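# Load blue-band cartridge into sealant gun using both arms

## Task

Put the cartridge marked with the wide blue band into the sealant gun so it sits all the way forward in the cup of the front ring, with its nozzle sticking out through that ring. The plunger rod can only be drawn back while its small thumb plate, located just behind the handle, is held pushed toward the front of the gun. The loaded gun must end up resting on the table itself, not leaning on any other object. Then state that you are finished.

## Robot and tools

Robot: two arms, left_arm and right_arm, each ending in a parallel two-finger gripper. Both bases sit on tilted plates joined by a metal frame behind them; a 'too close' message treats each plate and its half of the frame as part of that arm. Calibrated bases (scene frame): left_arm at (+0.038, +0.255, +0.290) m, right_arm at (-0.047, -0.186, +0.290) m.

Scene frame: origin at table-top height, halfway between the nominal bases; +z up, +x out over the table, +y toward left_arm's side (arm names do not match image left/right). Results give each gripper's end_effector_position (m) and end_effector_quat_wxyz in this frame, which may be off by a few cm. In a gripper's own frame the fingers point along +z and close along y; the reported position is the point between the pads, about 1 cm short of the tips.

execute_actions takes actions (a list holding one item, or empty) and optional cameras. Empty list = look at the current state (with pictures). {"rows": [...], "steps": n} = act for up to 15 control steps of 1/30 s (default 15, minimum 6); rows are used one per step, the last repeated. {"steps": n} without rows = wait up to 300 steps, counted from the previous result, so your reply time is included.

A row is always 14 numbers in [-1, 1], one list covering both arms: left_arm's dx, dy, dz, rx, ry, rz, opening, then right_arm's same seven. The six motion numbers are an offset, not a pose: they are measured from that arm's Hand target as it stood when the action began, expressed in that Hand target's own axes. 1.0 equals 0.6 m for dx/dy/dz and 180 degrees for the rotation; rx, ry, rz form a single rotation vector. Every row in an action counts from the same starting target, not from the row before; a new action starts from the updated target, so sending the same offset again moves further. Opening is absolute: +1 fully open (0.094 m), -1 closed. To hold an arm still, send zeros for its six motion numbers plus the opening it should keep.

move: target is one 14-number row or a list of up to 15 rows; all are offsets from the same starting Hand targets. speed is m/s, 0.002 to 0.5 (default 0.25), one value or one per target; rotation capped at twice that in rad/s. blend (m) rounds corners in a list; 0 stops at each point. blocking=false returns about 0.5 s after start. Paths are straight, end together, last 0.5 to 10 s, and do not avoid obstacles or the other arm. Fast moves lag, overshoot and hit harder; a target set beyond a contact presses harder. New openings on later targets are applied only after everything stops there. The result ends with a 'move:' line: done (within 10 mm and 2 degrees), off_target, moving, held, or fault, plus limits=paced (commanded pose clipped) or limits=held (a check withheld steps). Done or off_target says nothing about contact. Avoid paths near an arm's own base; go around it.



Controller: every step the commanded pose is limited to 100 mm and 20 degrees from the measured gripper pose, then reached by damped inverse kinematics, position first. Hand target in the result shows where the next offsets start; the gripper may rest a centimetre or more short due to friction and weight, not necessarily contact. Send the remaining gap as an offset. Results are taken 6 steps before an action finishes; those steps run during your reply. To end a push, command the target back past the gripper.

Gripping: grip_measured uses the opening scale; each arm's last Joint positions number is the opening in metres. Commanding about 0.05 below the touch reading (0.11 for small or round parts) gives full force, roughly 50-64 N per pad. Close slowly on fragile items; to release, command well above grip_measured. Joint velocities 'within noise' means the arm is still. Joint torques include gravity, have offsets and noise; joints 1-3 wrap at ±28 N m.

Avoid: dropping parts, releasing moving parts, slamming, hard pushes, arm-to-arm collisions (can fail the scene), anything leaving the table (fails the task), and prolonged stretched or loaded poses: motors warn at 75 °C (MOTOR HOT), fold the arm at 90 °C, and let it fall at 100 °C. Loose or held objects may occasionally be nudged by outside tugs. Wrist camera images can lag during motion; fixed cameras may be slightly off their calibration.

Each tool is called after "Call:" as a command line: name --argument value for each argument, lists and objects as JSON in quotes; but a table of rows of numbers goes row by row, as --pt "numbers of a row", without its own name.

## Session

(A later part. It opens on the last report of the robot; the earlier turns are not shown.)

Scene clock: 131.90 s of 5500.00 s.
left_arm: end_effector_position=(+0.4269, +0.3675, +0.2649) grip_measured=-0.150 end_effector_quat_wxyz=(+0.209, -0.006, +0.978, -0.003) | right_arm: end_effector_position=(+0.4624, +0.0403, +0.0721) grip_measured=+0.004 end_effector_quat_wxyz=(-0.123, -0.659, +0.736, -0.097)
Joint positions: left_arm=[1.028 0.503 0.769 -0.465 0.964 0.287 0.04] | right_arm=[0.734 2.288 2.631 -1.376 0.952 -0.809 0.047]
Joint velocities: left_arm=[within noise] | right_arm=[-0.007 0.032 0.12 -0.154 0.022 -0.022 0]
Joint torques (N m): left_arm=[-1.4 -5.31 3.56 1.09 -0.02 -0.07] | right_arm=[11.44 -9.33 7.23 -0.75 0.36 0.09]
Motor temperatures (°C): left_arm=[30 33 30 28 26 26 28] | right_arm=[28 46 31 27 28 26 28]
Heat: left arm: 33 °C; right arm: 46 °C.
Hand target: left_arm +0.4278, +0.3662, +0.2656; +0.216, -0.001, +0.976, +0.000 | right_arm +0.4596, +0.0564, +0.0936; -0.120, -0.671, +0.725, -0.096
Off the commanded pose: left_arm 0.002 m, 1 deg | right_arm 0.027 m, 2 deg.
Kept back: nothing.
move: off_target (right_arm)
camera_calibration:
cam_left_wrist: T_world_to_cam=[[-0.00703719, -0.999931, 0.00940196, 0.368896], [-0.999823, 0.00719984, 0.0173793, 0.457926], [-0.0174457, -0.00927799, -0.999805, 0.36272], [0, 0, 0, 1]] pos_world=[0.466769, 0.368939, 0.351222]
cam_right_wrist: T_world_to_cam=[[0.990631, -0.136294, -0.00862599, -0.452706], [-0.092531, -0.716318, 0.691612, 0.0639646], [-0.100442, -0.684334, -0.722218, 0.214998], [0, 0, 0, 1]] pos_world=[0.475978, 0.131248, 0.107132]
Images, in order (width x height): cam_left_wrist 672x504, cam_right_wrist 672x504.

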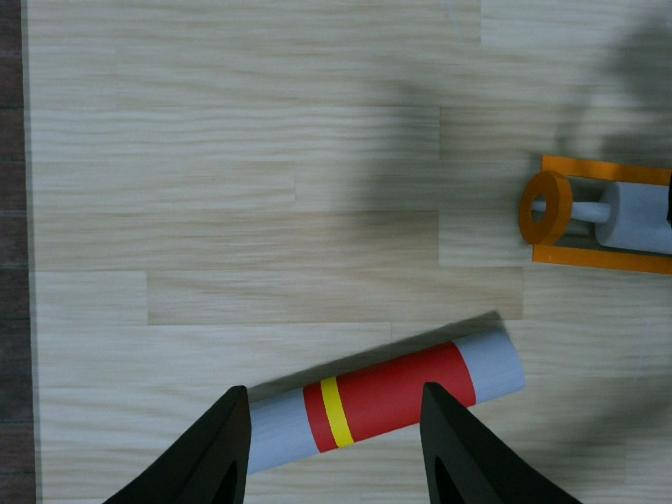

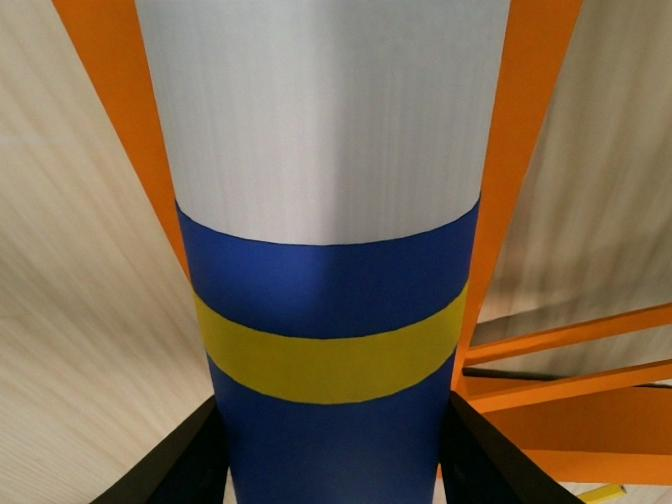

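Call:
execute_actions --actions '[]' --cameras '["all"]'

Call:
zoom_image --camera "cam_low" --region '[330, 220, 450, 310]'

Scene clock: 132.20 s of 5500.00 s.
left_arm: end_effector_position=(+0.4269, +0.3675, +0.2649) grip_measured=-0.150 end_effector_quat_wxyz=(+0.209, -0.006, +0.978, -0.003) | right_arm: end_effector_position=(+0.4619, +0.0401, +0.0721) grip_measured=+0.004 end_effector_quat_wxyz=(-0.124, -0.657, +0.737, -0.097)
Joint positions: left_arm=[1.028 0.503 0.769 -0.465 0.964 0.287 0.04] | right_arm=[0.734 2.292 2.638 -1.384 0.952 -0.801 0.047]
Joint velocities: within noise
Joint torques (N m): left_arm=[-1.42 -5.31 3.55 1.08 -0.02 -0.07] | right_arm=[11.45 -9.36 7.31 -0.8 0.36 0.08]
Motor temperatures (°C): left_arm=[30 33 30 28 26 26 28] | right_arm=[28 46 31 27 28 26 28]
Heat: left arm: 33 °C; right arm: 46 °C.
Hand target: left_arm +0.4278, +0.3662, +0.2656; +0.216, -0.001, +0.976, +0.000 | right_arm +0.4597, +0.0564, +0.0937; -0.120, -0.671, +0.725, -0.096
Off the commanded pose: left_arm 0.002 m, 1 deg | right_arm 0.027 m, 2 deg.
Steps of this call (1-9: nothing new was sent). Readings (end_effector_position of left_arm | right_arm):
1: (+0.4269, +0.3675, +0.2649) | (+0.4623, +0.0402, +0.0722)
2: (+0.4269, +0.3675, +0.2649) | (+0.4624, +0.0402, +0.0723)
4: (+0.4269, +0.3675, +0.2649) | (+0.4623, +0.0401, +0.0724)
8: (+0.4269, +0.3675, +0.2649) | (+0.4619, +0.0401, +0.0721)
9: the state above
camera_calibration:
cam_left_wrist: T_world_to_cam=[[-0.00703719, -0.999931, 0.00940196, 0.368896], [-0.999823, 0.00719984, 0.0173793, 0.457926], [-0.0174457, -0.00927799, -0.999805, 0.36272], [0, 0, 0, 1]] pos_world=[0.466769, 0.368939, 0.351222]
cam_right_wrist: T_world_to_cam=[[0.990031, -0.140547, -0.00920508, -0.451736], [-0.0950069, -0.714633, 0.693018, 0.0647453], [-0.10398, -0.685235, -0.720861, 0.216359], [0, 0, 0, 1]] pos_world=[0.475881, 0.131036, 0.106937]

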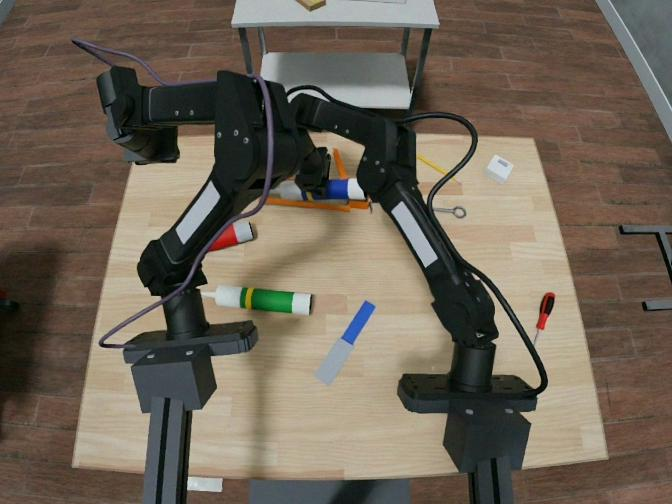

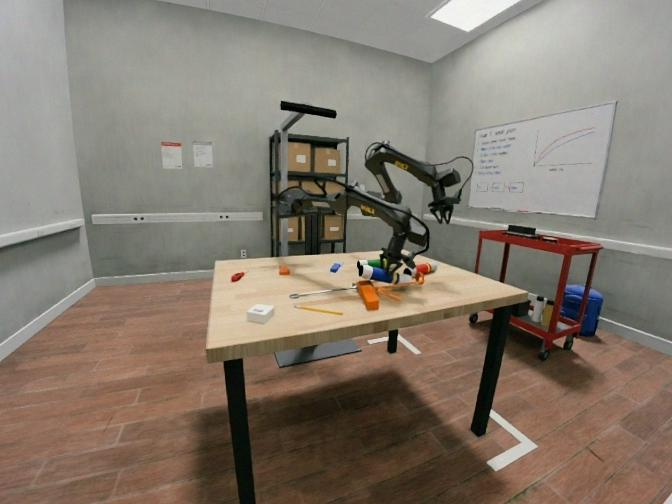

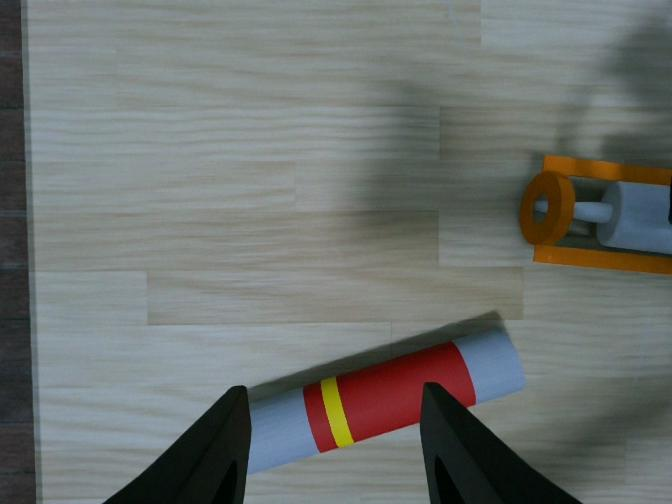

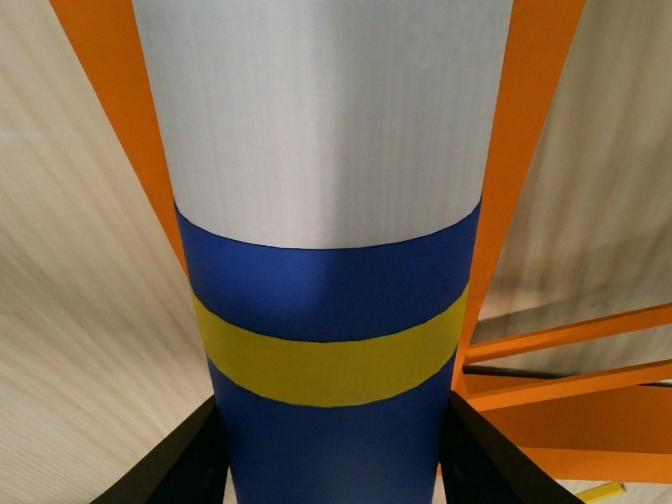

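Scaled by 4.200 from the camera's 672x504 image, which has a finer 960x720 frame.

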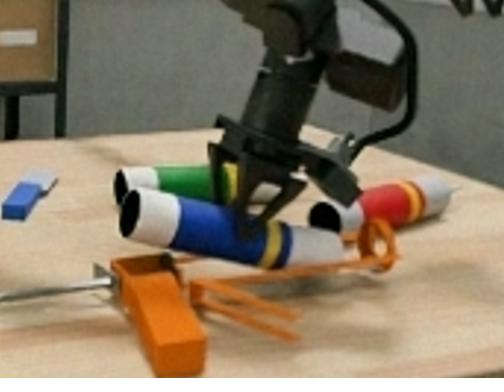

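Call:
move --target '[0,0,0,0,0,0,-0.15,0.02,0.0,-0.02,0,0,0,-0.12]' --speed 0.06 --cameras '["cam_left_wrist","cam_right_wrist","cam_low"]'

Call:
zoom_image --camera "cam_left_wrist" --region '[472, 100, 672, 300]'

Call:
zoom_image --camera "cam_low" --region '[330, 220, 450, 310]'

Scene clock: 133.67 s of 5500.00 s.
left_arm: end_effector_position=(+0.4269, +0.3675, +0.2649) grip_measured=-0.150 end_effector_quat_wxyz=(+0.209, -0.006, +0.978, -0.003) | right_arm: end_effector_position=(+0.4576, +0.0412, +0.0749) grip_measured=+0.004 end_effector_quat_wxyz=(-0.128, -0.653, +0.740, -0.096)
Joint positions: left_arm=[1.028 0.503 0.769 -0.465 0.964 0.287 0.04] | right_arm=[0.742 2.292 2.638 -1.408 0.952 -0.769 0.047]
Joint velocities: within noise
Joint torques (N m): left_arm=[-1.42 -5.33 3.56 1.08 -0.02 -0.07] | right_arm=[11.62 -12.16 5.39 -1.01 0.39 0.07]
Motor temperatures (°C): left_arm=[30 33 30 28 26 26 28] | right_arm=[29 46 31 27 28 26 28]
Heat: left arm: 33 °C; right arm: 46 °C.
Hand target: left_arm +0.4278, +0.3662, +0.2656; +0.216, -0.001, +0.976, +0.000 | right_arm +0.4594, +0.0486, +0.1087; -0.120, -0.671, +0.725, -0.096
Off the commanded pose: left_arm 0.002 m, 1 deg | right_arm 0.035 m, 3 deg.
Kept back: nothing.
move: off_target (right_arm)
camera_calibration:
cam_left_wrist: T_world_to_cam=[[-0.00703719, -0.999931, 0.00940196, 0.368896], [-0.999823, 0.00719984, 0.0173793, 0.457926], [-0.0174457, -0.00927799, -0.999805, 0.36272], [0, 0, 0, 1]] pos_world=[0.466769, 0.368939, 0.351222]
cam_right_wrist: T_world_to_cam=[[0.988462, -0.150701, -0.0152393, -0.445797], [-0.0977747, -0.711662, 0.695685, 0.0641485], [-0.115686, -0.686168, -0.718186, 0.223913], [0, 0, 0, 1]] pos_world=[0.472829, 0.132111, 0.10939]
Images, in order (width x height): cam_low 672x504, cam_left_wrist 672x504, cam_right_wrist 672x504.

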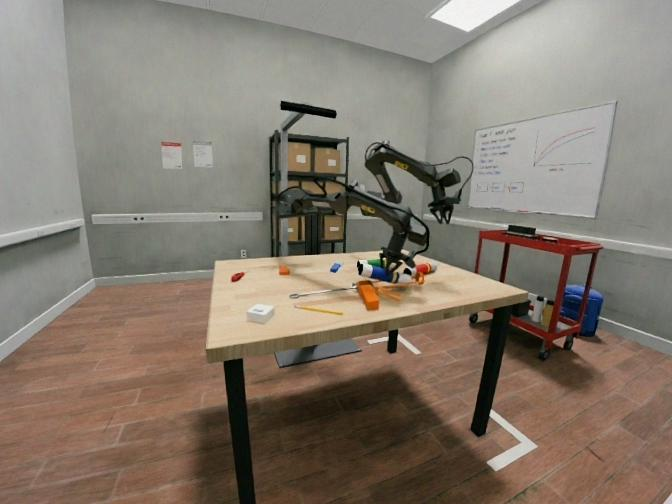

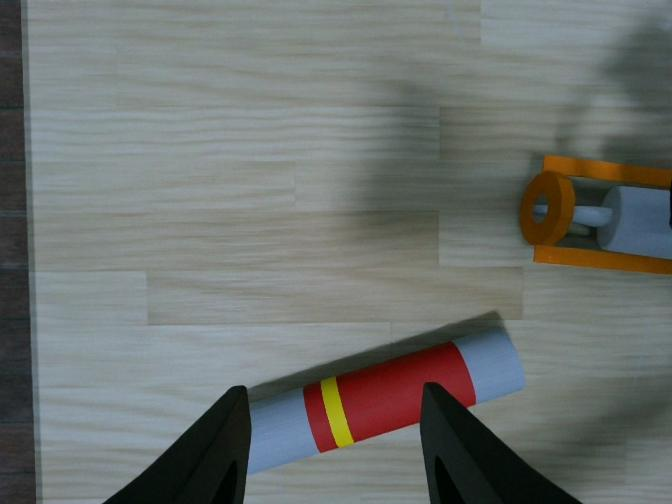

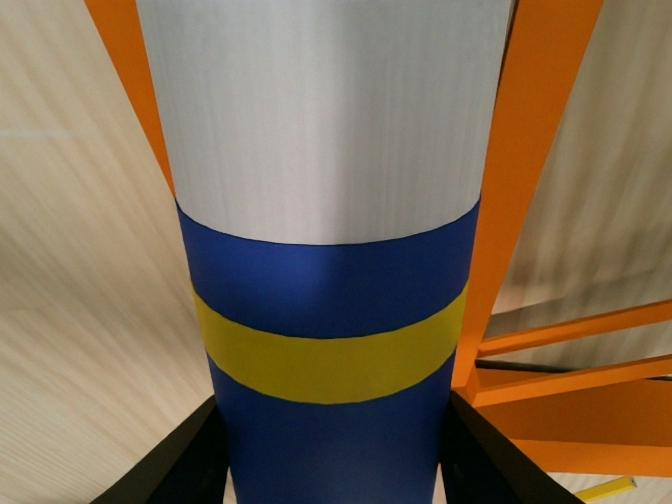

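Scaled by 2.520 from the camera's 672x504 image, which has a finer 960x720 frame.

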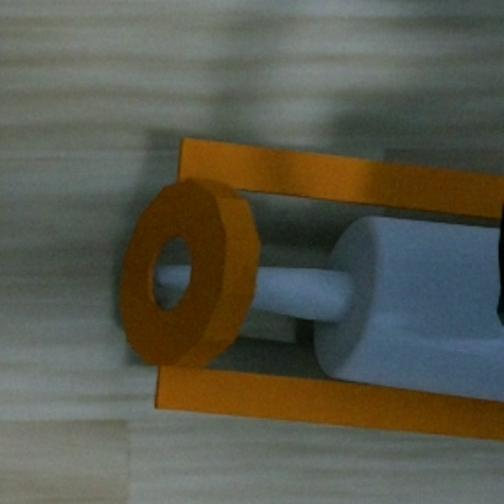

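Scaled by 4.200 from the camera's 672x504 image, which has a finer 960x720 frame.

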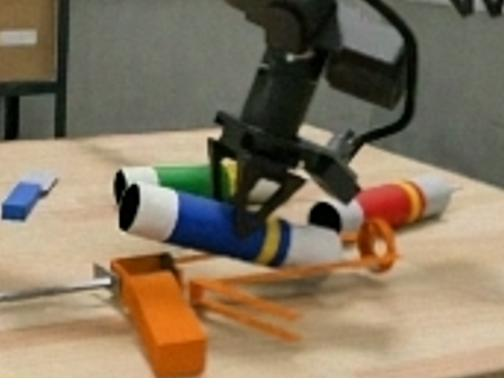

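Call:
move --target '[0,0,0,0,0,0,-0.15,-0.01,-0.005,-0.03,0,0,0,-0.12]' --speed 0.1 --cameras '["cam_left_wrist","cam_low"]'

Call:
zoom_image --camera "cam_left_wrist" --region '[472, 100, 672, 300]'

Call:
zoom_image --camera "cam_low" --region '[330, 220, 450, 310]'

Scene clock: 135.57 s of 5500.00 s.
left_arm: end_effector_position=(+0.4269, +0.3675, +0.2649) grip_measured=-0.150 end_effector_quat_wxyz=(+0.209, -0.006, +0.978, -0.003) | right_arm: end_effector_position=(+0.4636, +0.0473, +0.0994) grip_measured=+0.004 end_effector_quat_wxyz=(-0.117, -0.662, +0.734, -0.093)
Joint positions: left_arm=[1.028 0.503 0.769 -0.465 0.964 0.287 0.04] | right_arm=[0.784 2.321 2.769 -1.522 0.969 -0.758 0.047]
Joint velocities: within noise
Joint torques (N m): left_arm=[-1.42 -5.33 3.56 1.08 -0.01 -0.07] | right_arm=[11.69 -9.48 7.46 -0.83 0.43 0.09]
Motor temperatures (°C): left_arm=[30 33 30 28 26 26 28] | right_arm=[30 46 31 27 28 26 28]
Heat: left arm: 33 °C; right arm: 46 °C.
Hand target: left_arm +0.4278, +0.3662, +0.2656; +0.216, -0.001, +0.976, +0.000 | right_arm +0.4636, +0.0595, +0.1240; -0.120, -0.671, +0.725, -0.096
Off the commanded pose: left_arm 0.002 m, 1 deg | right_arm 0.027 m, 2 deg.
Kept back: nothing.
move: off_target (right_arm)
camera_calibration:
cam_left_wrist: T_world_to_cam=[[-0.00703719, -0.999931, 0.00940196, 0.368896], [-0.999823, 0.00719984, 0.0173793, 0.457926], [-0.0174457, -0.00927799, -0.999805, 0.36272], [0, 0, 0, 1]] pos_world=[0.466769, 0.368939, 0.351222]
Images, in order (width x height): cam_low 672x504, cam_left_wrist 672x504.

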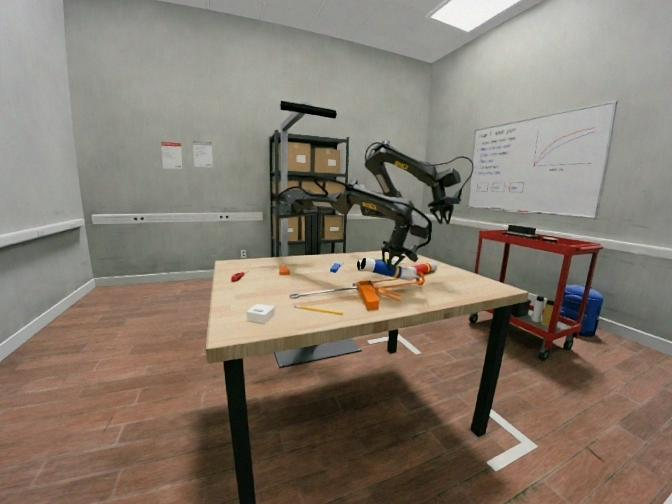

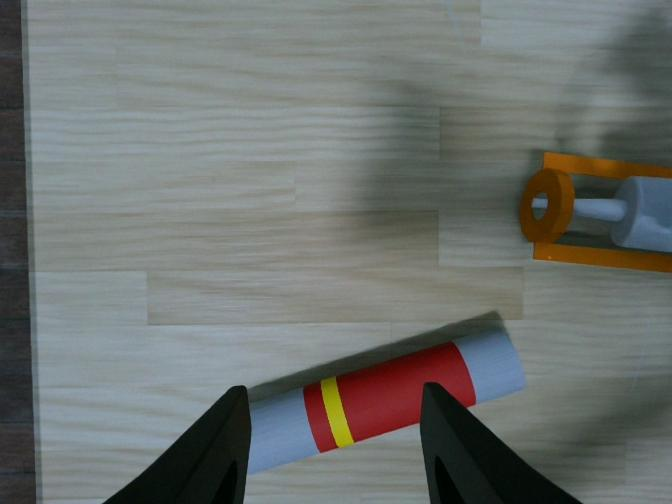

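Scaled by 2.520 from the camera's 672x504 image, which has a finer 960x720 frame.

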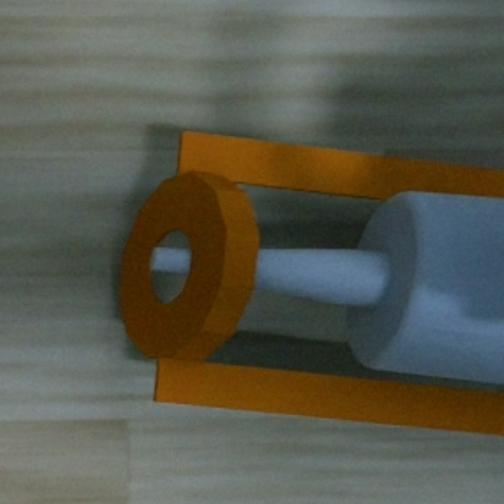

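Scaled by 4.200 from the camera's 672x504 image, which has a finer 960x720 frame.

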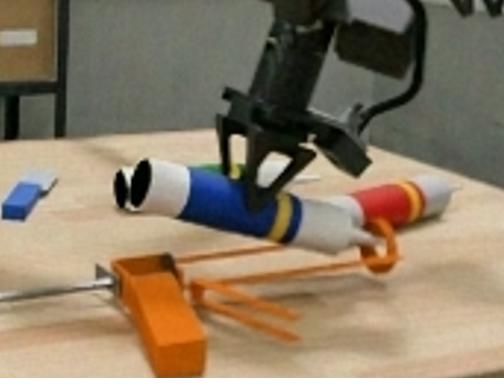

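Call:
move --target '[0,0,0,0,0,0,-0.15,-0.0265,0.0094,0.0197,0,-0.011,0,-0.12]' --speed 0.05 --cameras '["cam_left_wrist","cam_low"]'

Call:
zoom_image --camera "cam_left_wrist" --region '[472, 100, 672, 300]'

Call:
zoom_image --camera "cam_low" --region '[330, 220, 450, 310]'

Scene clock: 138.87 s of 5500.00 s.
left_arm: end_effector_position=(+0.4269, +0.3675, +0.2649) grip_measured=-0.150 end_effector_quat_wxyz=(+0.209, -0.006, +0.978, -0.003) | right_arm: end_effector_position=(+0.4571, +0.0543, +0.0898) grip_measured=+0.004 end_effector_quat_wxyz=(-0.121, -0.661, +0.735, -0.093)
Joint positions: left_arm=[1.028 0.503 0.769 -0.465 0.964 0.287 0.04] | right_arm=[0.784 2.364 2.802 -1.525 0.967 -0.745 0.047]
Joint velocities: within noise
Joint torques (N m): left_arm=[-1.42 -5.31 3.55 1.08 -0.02 -0.07] | right_arm=[11.07 -9.31 7.32 -0.46 0.15 -0.11]
Motor temperatures (°C): left_arm=[30 33 30 28 26 26 28] | right_arm=[31 46 31 27 28 26 28]
Heat: left arm: 33 °C; right arm: 46 °C.
Hand target: left_arm +0.4278, +0.3662, +0.2656; +0.216, -0.001, +0.976, +0.000 | right_arm +0.4587, +0.0714, +0.1081; -0.108, -0.673, +0.727, -0.084
Off the commanded pose: left_arm 0.002 m, 1 deg | right_arm 0.025 m, 2 deg.
Kept back: nothing.
move: off_target (right_arm)
camera_calibration:
cam_left_wrist: T_world_to_cam=[[-0.00703719, -0.999931, 0.00940196, 0.368896], [-0.999823, 0.00719984, 0.0173793, 0.457926], [-0.0174457, -0.00927799, -0.999805, 0.36272], [0, 0, 0, 1]] pos_world=[0.466769, 0.368939, 0.351222]
Images, in order (width x height): cam_low 672x504, cam_left_wrist 672x504.

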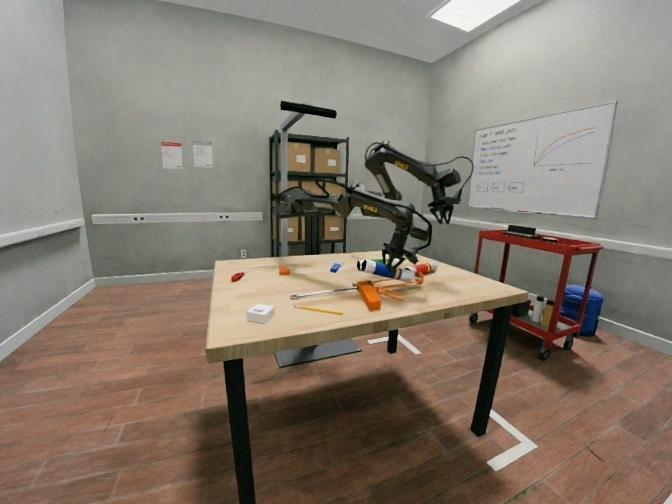

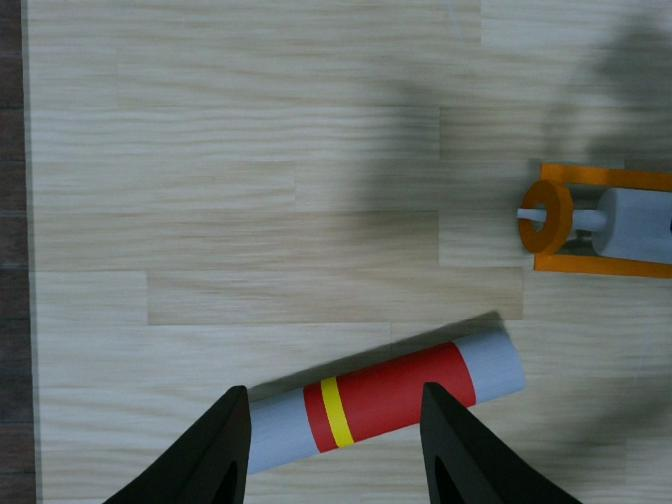

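Scaled by 2.520 from the camera's 672x504 image, which has a finer 960x720 frame.

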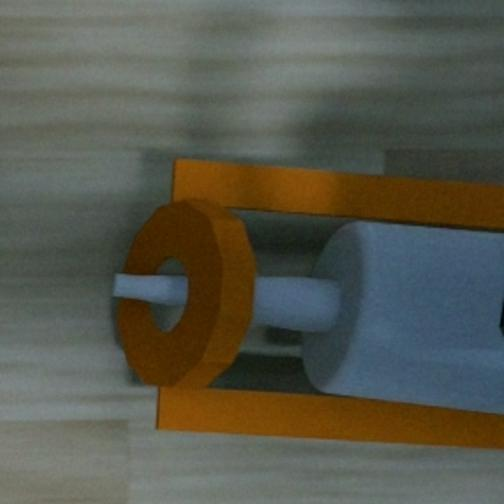

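Scaled by 4.200 from the camera's 672x504 image, which has a finer 960x720 frame.

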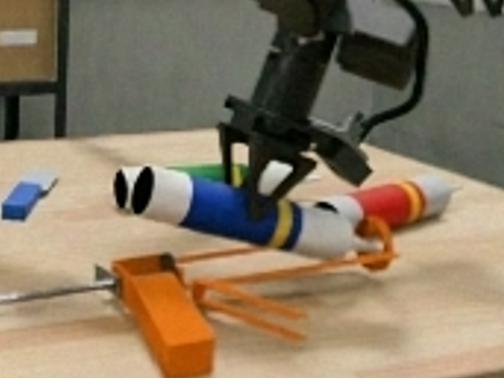

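Call:
move --target '[0,0,0,0,0,0,-0.15,-0.0592,0,0.0128,0,-0.008,-0.004,-0.12]' --speed 0.05 --cameras '["cam_left_wrist","cam_low","cam_right_wrist"]'

Call:
zoom_image --camera "cam_left_wrist" --region '[472, 100, 672, 300]'

Call:
zoom_image --camera "cam_low" --region '[330, 220, 450, 310]'

Scene clock: 141.37 s of 5500.00 s.
left_arm: end_effector_position=(+0.4269, +0.3675, +0.2649) grip_measured=-0.150 end_effector_quat_wxyz=(+0.209, -0.006, +0.978, -0.003) | right_arm: end_effector_position=(+0.4582, +0.0764, +0.0700) grip_measured=+0.004 end_effector_quat_wxyz=(-0.099, -0.670, +0.730, -0.090)
Joint positions: left_arm=[1.028 0.503 0.769 -0.465 0.964 0.287 0.04] | right_arm=[0.784 2.42 2.827 -1.413 0.961 -0.829 0.047]
Joint velocities: within noise
Joint torques (N m): left_arm=[-1.42 -5.33 3.55 1.08 -0.02 -0.07] | right_arm=[12.42 -9.28 7.27 -0.14 0.11 -0.15]
Motor temperatures (°C): left_arm=[30 33 30 29 26 26 28] | right_arm=[31 46 31 27 28 26 28]
Heat: left arm: 33 °C; right arm: 46 °C.
Hand target: left_arm +0.4278, +0.3662, +0.2656; +0.216, -0.001, +0.976, +0.000 | right_arm +0.4608, +0.1035, +0.0910; +0.099, +0.679, -0.724, +0.075
Off the commanded pose: left_arm 0.002 m, 1 deg | right_arm 0.034 m, 2 deg.
elbow stopped short (right arm): the move would have taken joint 3 (elbow) straighter than the controller allows.
Kept back: nothing.
move: off_target (right_arm)
camera_calibration:
cam_left_wrist: T_world_to_cam=[[-0.00703719, -0.999931, 0.00940196, 0.368896], [-0.999823, 0.00719984, 0.0173793, 0.457926], [-0.0174457, -0.00927799, -0.999805, 0.36272], [0, 0, 0, 1]] pos_world=[0.466769, 0.368939, 0.351222]
cam_right_wrist: T_world_to_cam=[[0.994065, -0.108478, 0.00813783, -0.448583], [-0.0871422, -0.749299, 0.656473, 0.0933465], [-0.0651154, -0.653286, -0.754306, 0.221393], [0, 0, 0, 1]] pos_world=[0.468472, 0.165916, 0.109369]
Images, in order (width x height): cam_low 672x504, cam_left_wrist 672x504, cam_right_wrist 672x504.

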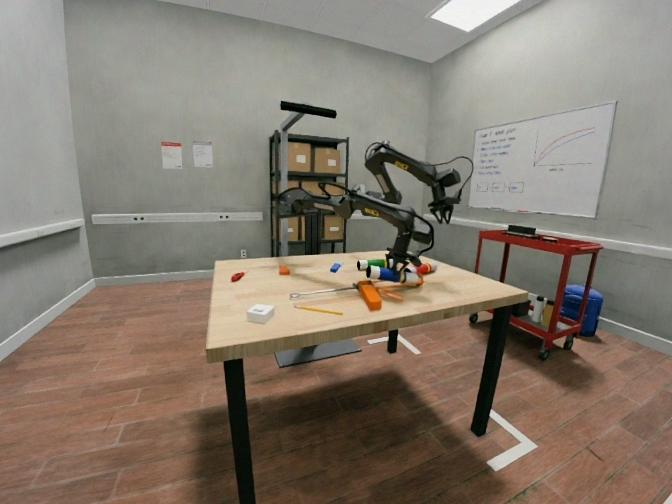

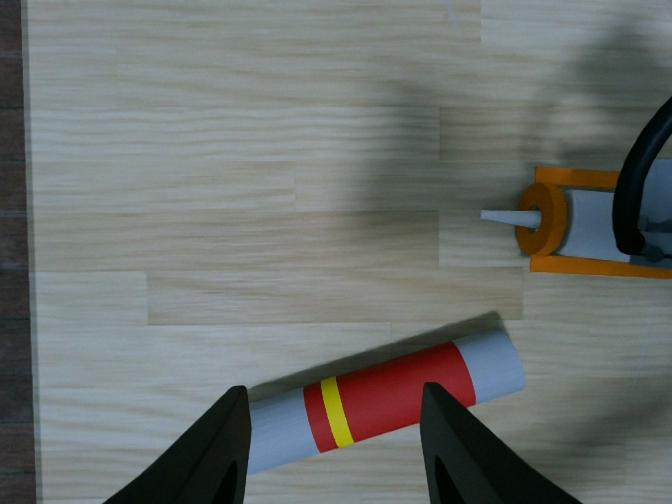

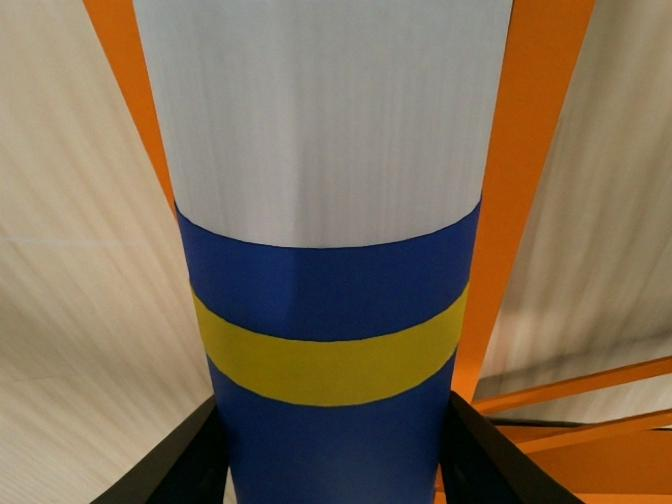

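Scaled by 2.520 from the camera's 672x504 image, which has a finer 960x720 frame.

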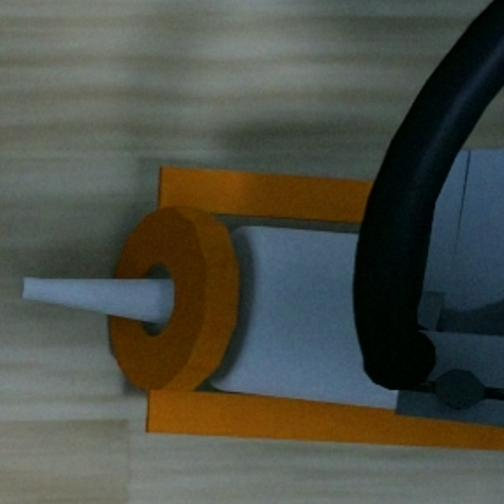

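Scaled by 4.200 from the camera's 672x504 image, which has a finer 960x720 frame.

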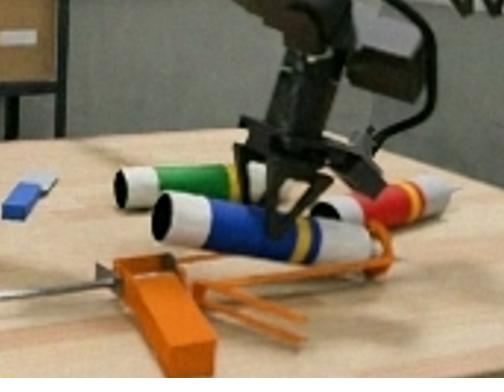

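Call:
move --target '[0,0,0,0,0,0,-0.15,-0.022,-0.001,0.0186,0,-0.044,0,-0.12]' --speed 0.05 --cameras '["cam_left_wrist","cam_low","cam_right_wrist"]'

Call:
zoom_image --camera "cam_left_wrist" --region '[472, 100, 672, 300]'

Call:
zoom_image --camera "cam_low" --region '[330, 220, 450, 310]'

Scene clock: 143.73 s of 5500.00 s.
left_arm: end_effector_position=(+0.4269, +0.3675, +0.2649) grip_measured=-0.150 end_effector_quat_wxyz=(+0.209, -0.006, +0.978, -0.003) | right_arm: end_effector_position=(+0.4597, +0.0913, +0.0665) grip_measured=+0.004 end_effector_quat_wxyz=(-0.078, -0.680, +0.727, -0.059)
Joint positions: left_arm=[1.028 0.503 0.769 -0.465 0.964 0.287 0.04] | right_arm=[0.784 2.42 2.827 -1.354 0.897 -0.896 0.047]
Joint velocities: within noise
Joint torques (N m): left_arm=[-1.42 -5.33 3.55 1.08 -0.02 -0.07] | right_arm=[9.66 -10.1 5.38 0.15 -0.34 -0.18]
Motor temperatures (°C): left_arm=[30 33 30 29 26 26 28] | right_arm=[32 46 31 27 28 26 28]
Heat: left arm: 33 °C; right arm: 46 °C.
Hand target: left_arm +0.4278, +0.3662, +0.2656; +0.216, -0.001, +0.976, +0.000 | right_arm +0.4617, +0.1135, +0.0769; +0.049, +0.682, -0.729, +0.028
Off the commanded pose: left_arm 0.002 m, 1 deg | right_arm 0.025 m, 5 deg.
Kept back: nothing.
move: off_target (right_arm)
camera_calibration:
cam_left_wrist: T_world_to_cam=[[-0.00703719, -0.999931, 0.00940196, 0.368896], [-0.999823, 0.00719984, 0.0173793, 0.457926], [-0.0174457, -0.00927799, -0.999805, 0.36272], [0, 0, 0, 1]] pos_world=[0.466769, 0.368939, 0.351222]
cam_right_wrist: T_world_to_cam=[[0.995625, -0.0924889, -0.0132937, -0.44916], [-0.0659665, -0.796503, 0.601025, 0.105273], [-0.0661766, -0.597518, -0.79912, 0.226953], [0, 0, 0, 1]] pos_world=[0.469159, 0.177917, 0.11212]
Images, in order (width x height): cam_low 672x504, cam_left_wrist 672x504, cam_right_wrist 672x504.

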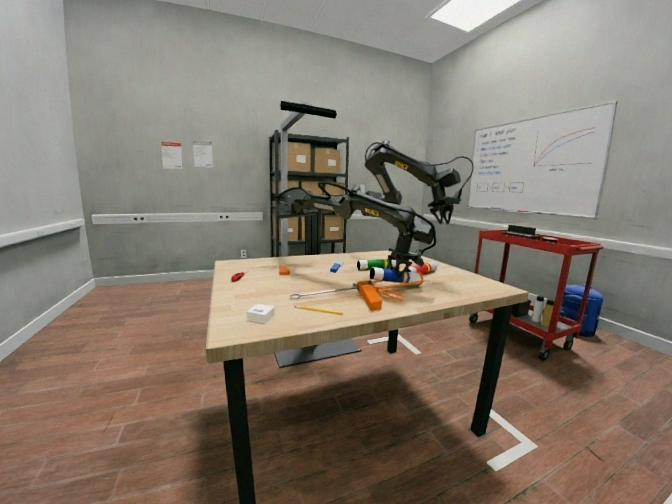

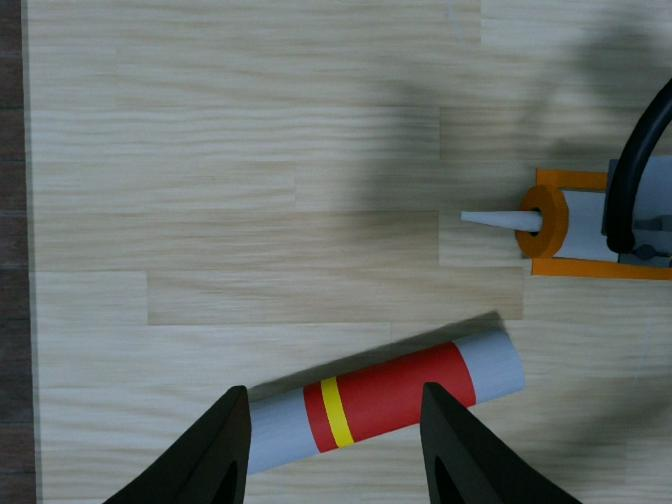

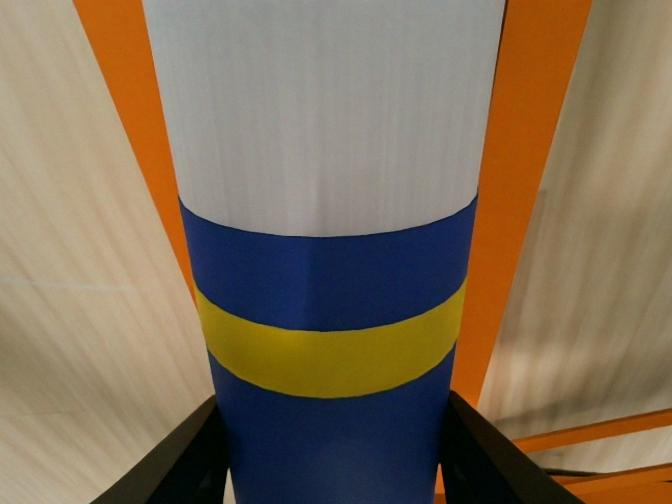

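Scaled by 2.520 from the camera's 672x504 image, which has a finer 960x720 frame.

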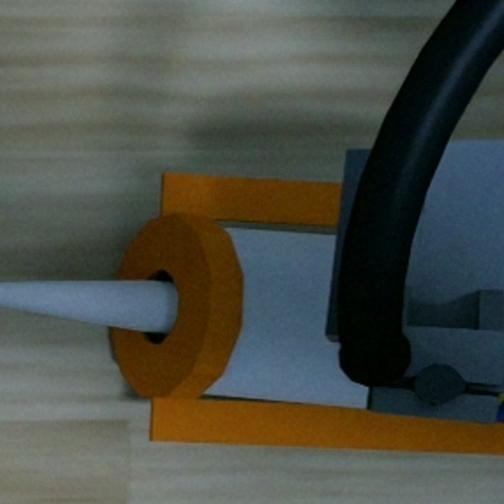

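Scaled by 4.200 from the camera's 672x504 image, which has a finer 960x720 frame.

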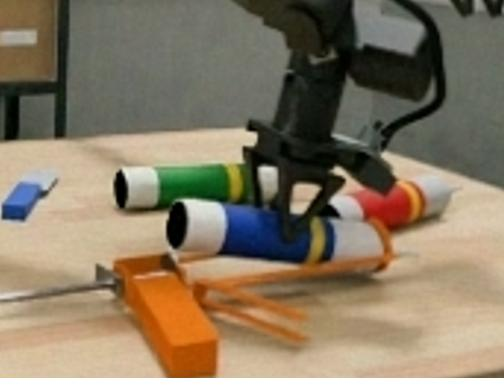

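Call:
move --target '[0,0,0,0,0,0,-0.15,0.008,0,0.048,0,-0.035,0,-0.12]' --speed 0.05 --cameras '["cam_left_wrist","cam_low","cam_right_wrist"]'

Call:
zoom_image --camera "cam_left_wrist" --region '[472, 100, 672, 300]'

Call:
zoom_image --camera "cam_low" --region '[330, 220, 450, 310]'

Scene clock: 146.13 s of 5500.00 s.
left_arm: end_effector_position=(+0.4269, +0.3675, +0.2649) grip_measured=-0.150 end_effector_quat_wxyz=(+0.209, -0.006, +0.978, -0.003) | right_arm: end_effector_position=(+0.4599, +0.0931, +0.0414) grip_measured=+0.004 end_effector_quat_wxyz=(-0.036, -0.693, +0.720, -0.030)
Joint positions: left_arm=[1.028 0.503 0.769 -0.465 0.964 0.287 0.04] | right_arm=[0.731 2.203 2.343 -0.934 0.788 -1.065 0.047]
Joint velocities: left_arm=[within noise] | right_arm=[0.027 -0.032 -0.051 0.022 -0.022 -0.037 0.001]
Joint torques (N m): left_arm=[-1.42 -5.31 3.55 1.08 -0.01 -0.07] | right_arm=[7.12 -12.05 2.61 0.18 -0.72 0.04]
Motor temperatures (°C): left_arm=[30 33 30 29 26 26 28] | right_arm=[32 47 31 27 28 26 28]
Heat: left arm: 33 °C; right arm: 47 °C.
Hand target: left_arm +0.4278, +0.3662, +0.2656; +0.216, -0.001, +0.976, +0.000 | right_arm +0.4605, +0.1056, +0.0489; +0.009, +0.683, -0.731, -0.009
Off the commanded pose: left_arm 0.002 m, 1 deg | right_arm 0.015 m, 6 deg.
Kept back: nothing.
move: off_target (right_arm)
camera_calibration:
cam_left_wrist: T_world_to_cam=[[-0.00703719, -0.999931, 0.00940196, 0.368896], [-0.999823, 0.00719984, 0.0173793, 0.457926], [-0.0174457, -0.00927799, -0.999805, 0.36272], [0, 0, 0, 1]] pos_world=[0.466769, 0.368939, 0.351222]
cam_right_wrist: T_world_to_cam=[[0.997995, -0.0632447, -0.00226282, -0.453833], [-0.0529925, -0.854694, 0.516421, 0.124753], [-0.0345949, -0.515266, -0.856332, 0.188213], [0, 0, 0, 1]] pos_world=[0.466046, 0.174903, 0.0957209]
Images, in order (width x height): cam_low 672x504, cam_left_wrist 672x504, cam_right_wrist 672x504.

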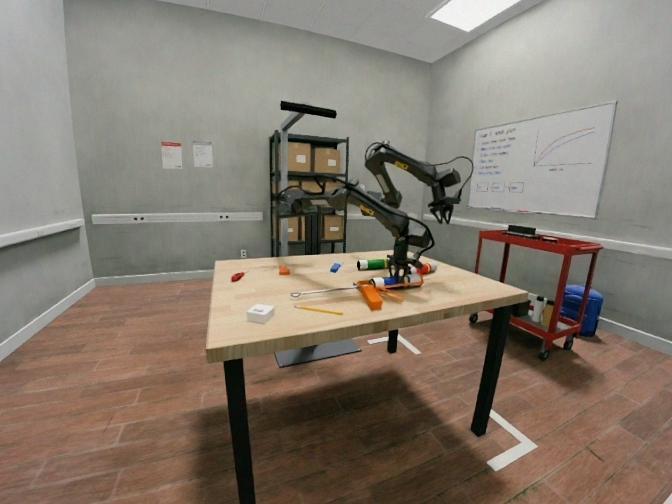

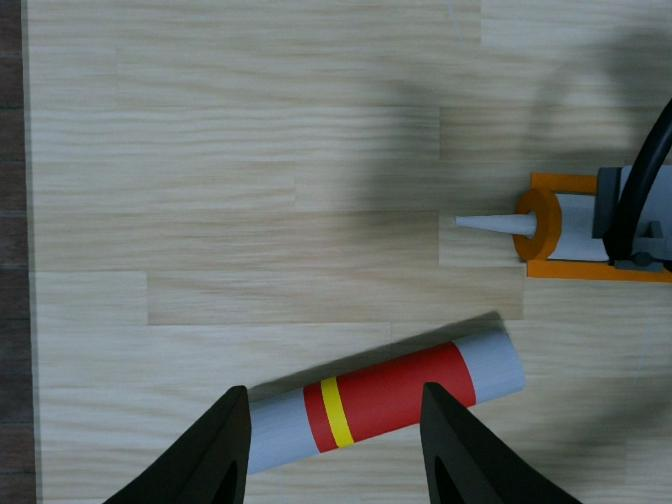

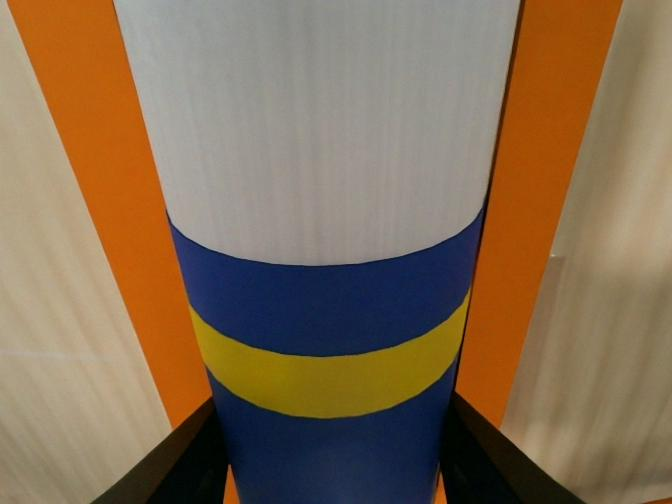

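Scaled by 2.520 from the camera's 672x504 image, which has a finer 960x720 frame.

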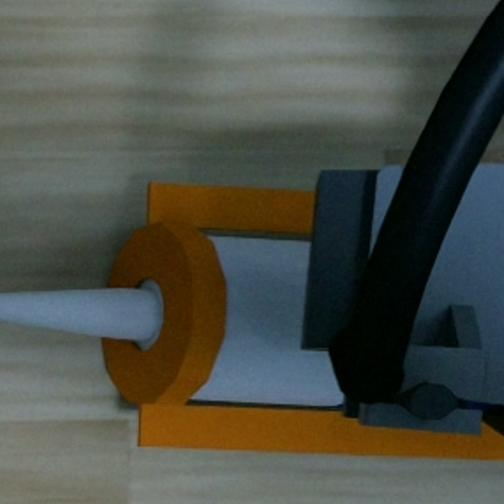

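Scaled by 4.200 from the camera's 672x504 image, which has a finer 960x720 frame.

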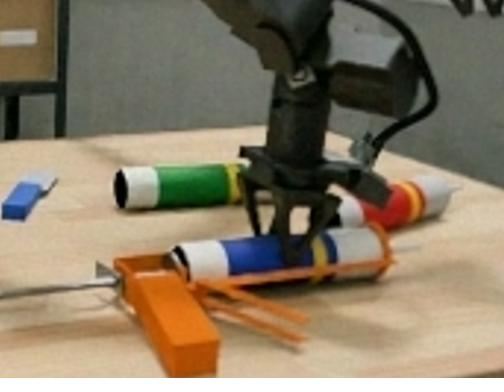

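Call:
execute_actions --actions '[]' --cameras '["cam_high","cam_low"]'

Call:
zoom_image --camera "cam_high" --region '[290, 160, 390, 235]'

Call:
zoom_image --camera "cam_low" --region '[345, 255, 435, 310]'

Scene clock: 146.50 s of 5500.00 s.
left_arm: end_effector_position=(+0.4269, +0.3675, +0.2649) grip_measured=-0.150 end_effector_quat_wxyz=(+0.209, -0.006, +0.978, -0.003) | right_arm: end_effector_position=(+0.4599, +0.0931, +0.0414) grip_measured=+0.004 end_effector_quat_wxyz=(-0.036, -0.693, +0.719, -0.030)
Joint positions: left_arm=[1.028 0.503 0.769 -0.465 0.964 0.287 0.04] | right_arm=[0.731 2.202 2.34 -0.933 0.788 -1.067 0.047]
Joint velocities: within noise
Joint torques (N m): left_arm=[-1.42 -5.33 3.55 1.08 -0.02 -0.07] | right_arm=[7.12 -12.04 2.63 0.23 -0.72 0.03]
Motor temperatures (°C): left_arm=[30 33 30 29 26 26 28] | right_arm=[32 47 31 27 28 26 28]
Heat: left arm: 33 °C; right arm: 47 °C.
Hand target: left_arm +0.4278, +0.3662, +0.2656; +0.216, -0.001, +0.976, +0.000 | right_arm +0.4604, +0.1056, +0.0489; +0.009, +0.683, -0.731, -0.009
Off the commanded pose: left_arm 0.002 m, 1 deg | right_arm 0.015 m, 6 deg.
Steps of this call (1-11: nothing new was sent). Readings (end_effector_position of left_arm | right_arm):
1: (+0.4269, +0.3675, +0.2649) | (+0.4597, +0.0931, +0.0414)
2: (+0.4269, +0.3675, +0.2649) | (+0.4600, +0.0931, +0.0414)
4: (+0.4269, +0.3675, +0.2649) | (+0.4597, +0.0931, +0.0413)
8: (+0.4269, +0.3675, +0.2649) | (+0.4599, +0.0931, +0.0414)
11: the state above
Images, in order (width x height): cam_high 672x504, cam_low 672x504.

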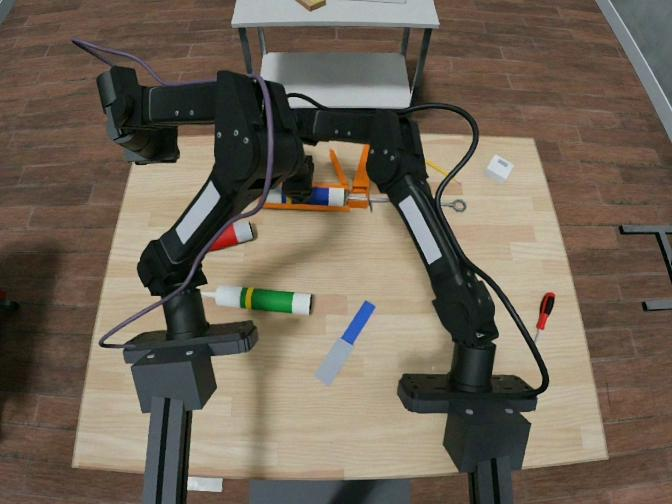

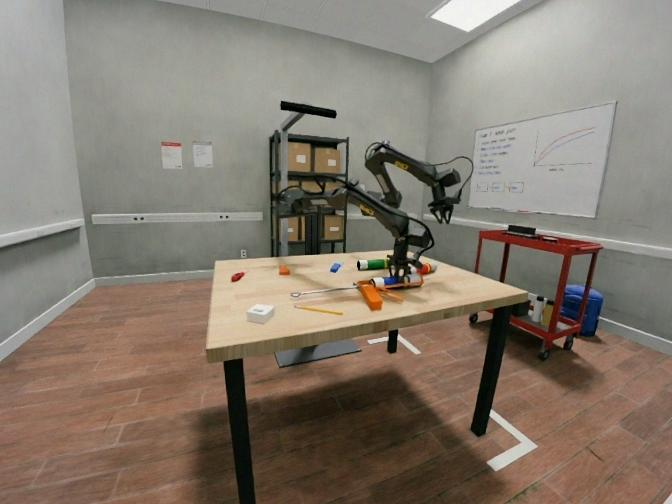

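Scaled by 5.040 from the camera's 672x504 image, which has a finer 960x720 frame.

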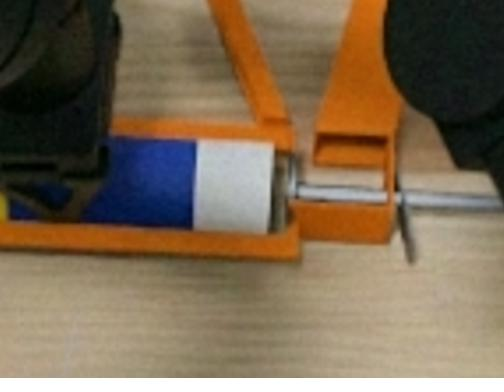

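Scaled by 5.600 from the camera's 672x504 image, which has a finer 960x720 frame.

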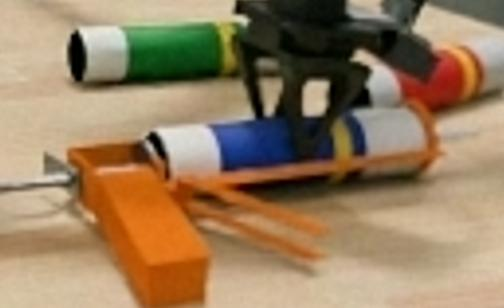

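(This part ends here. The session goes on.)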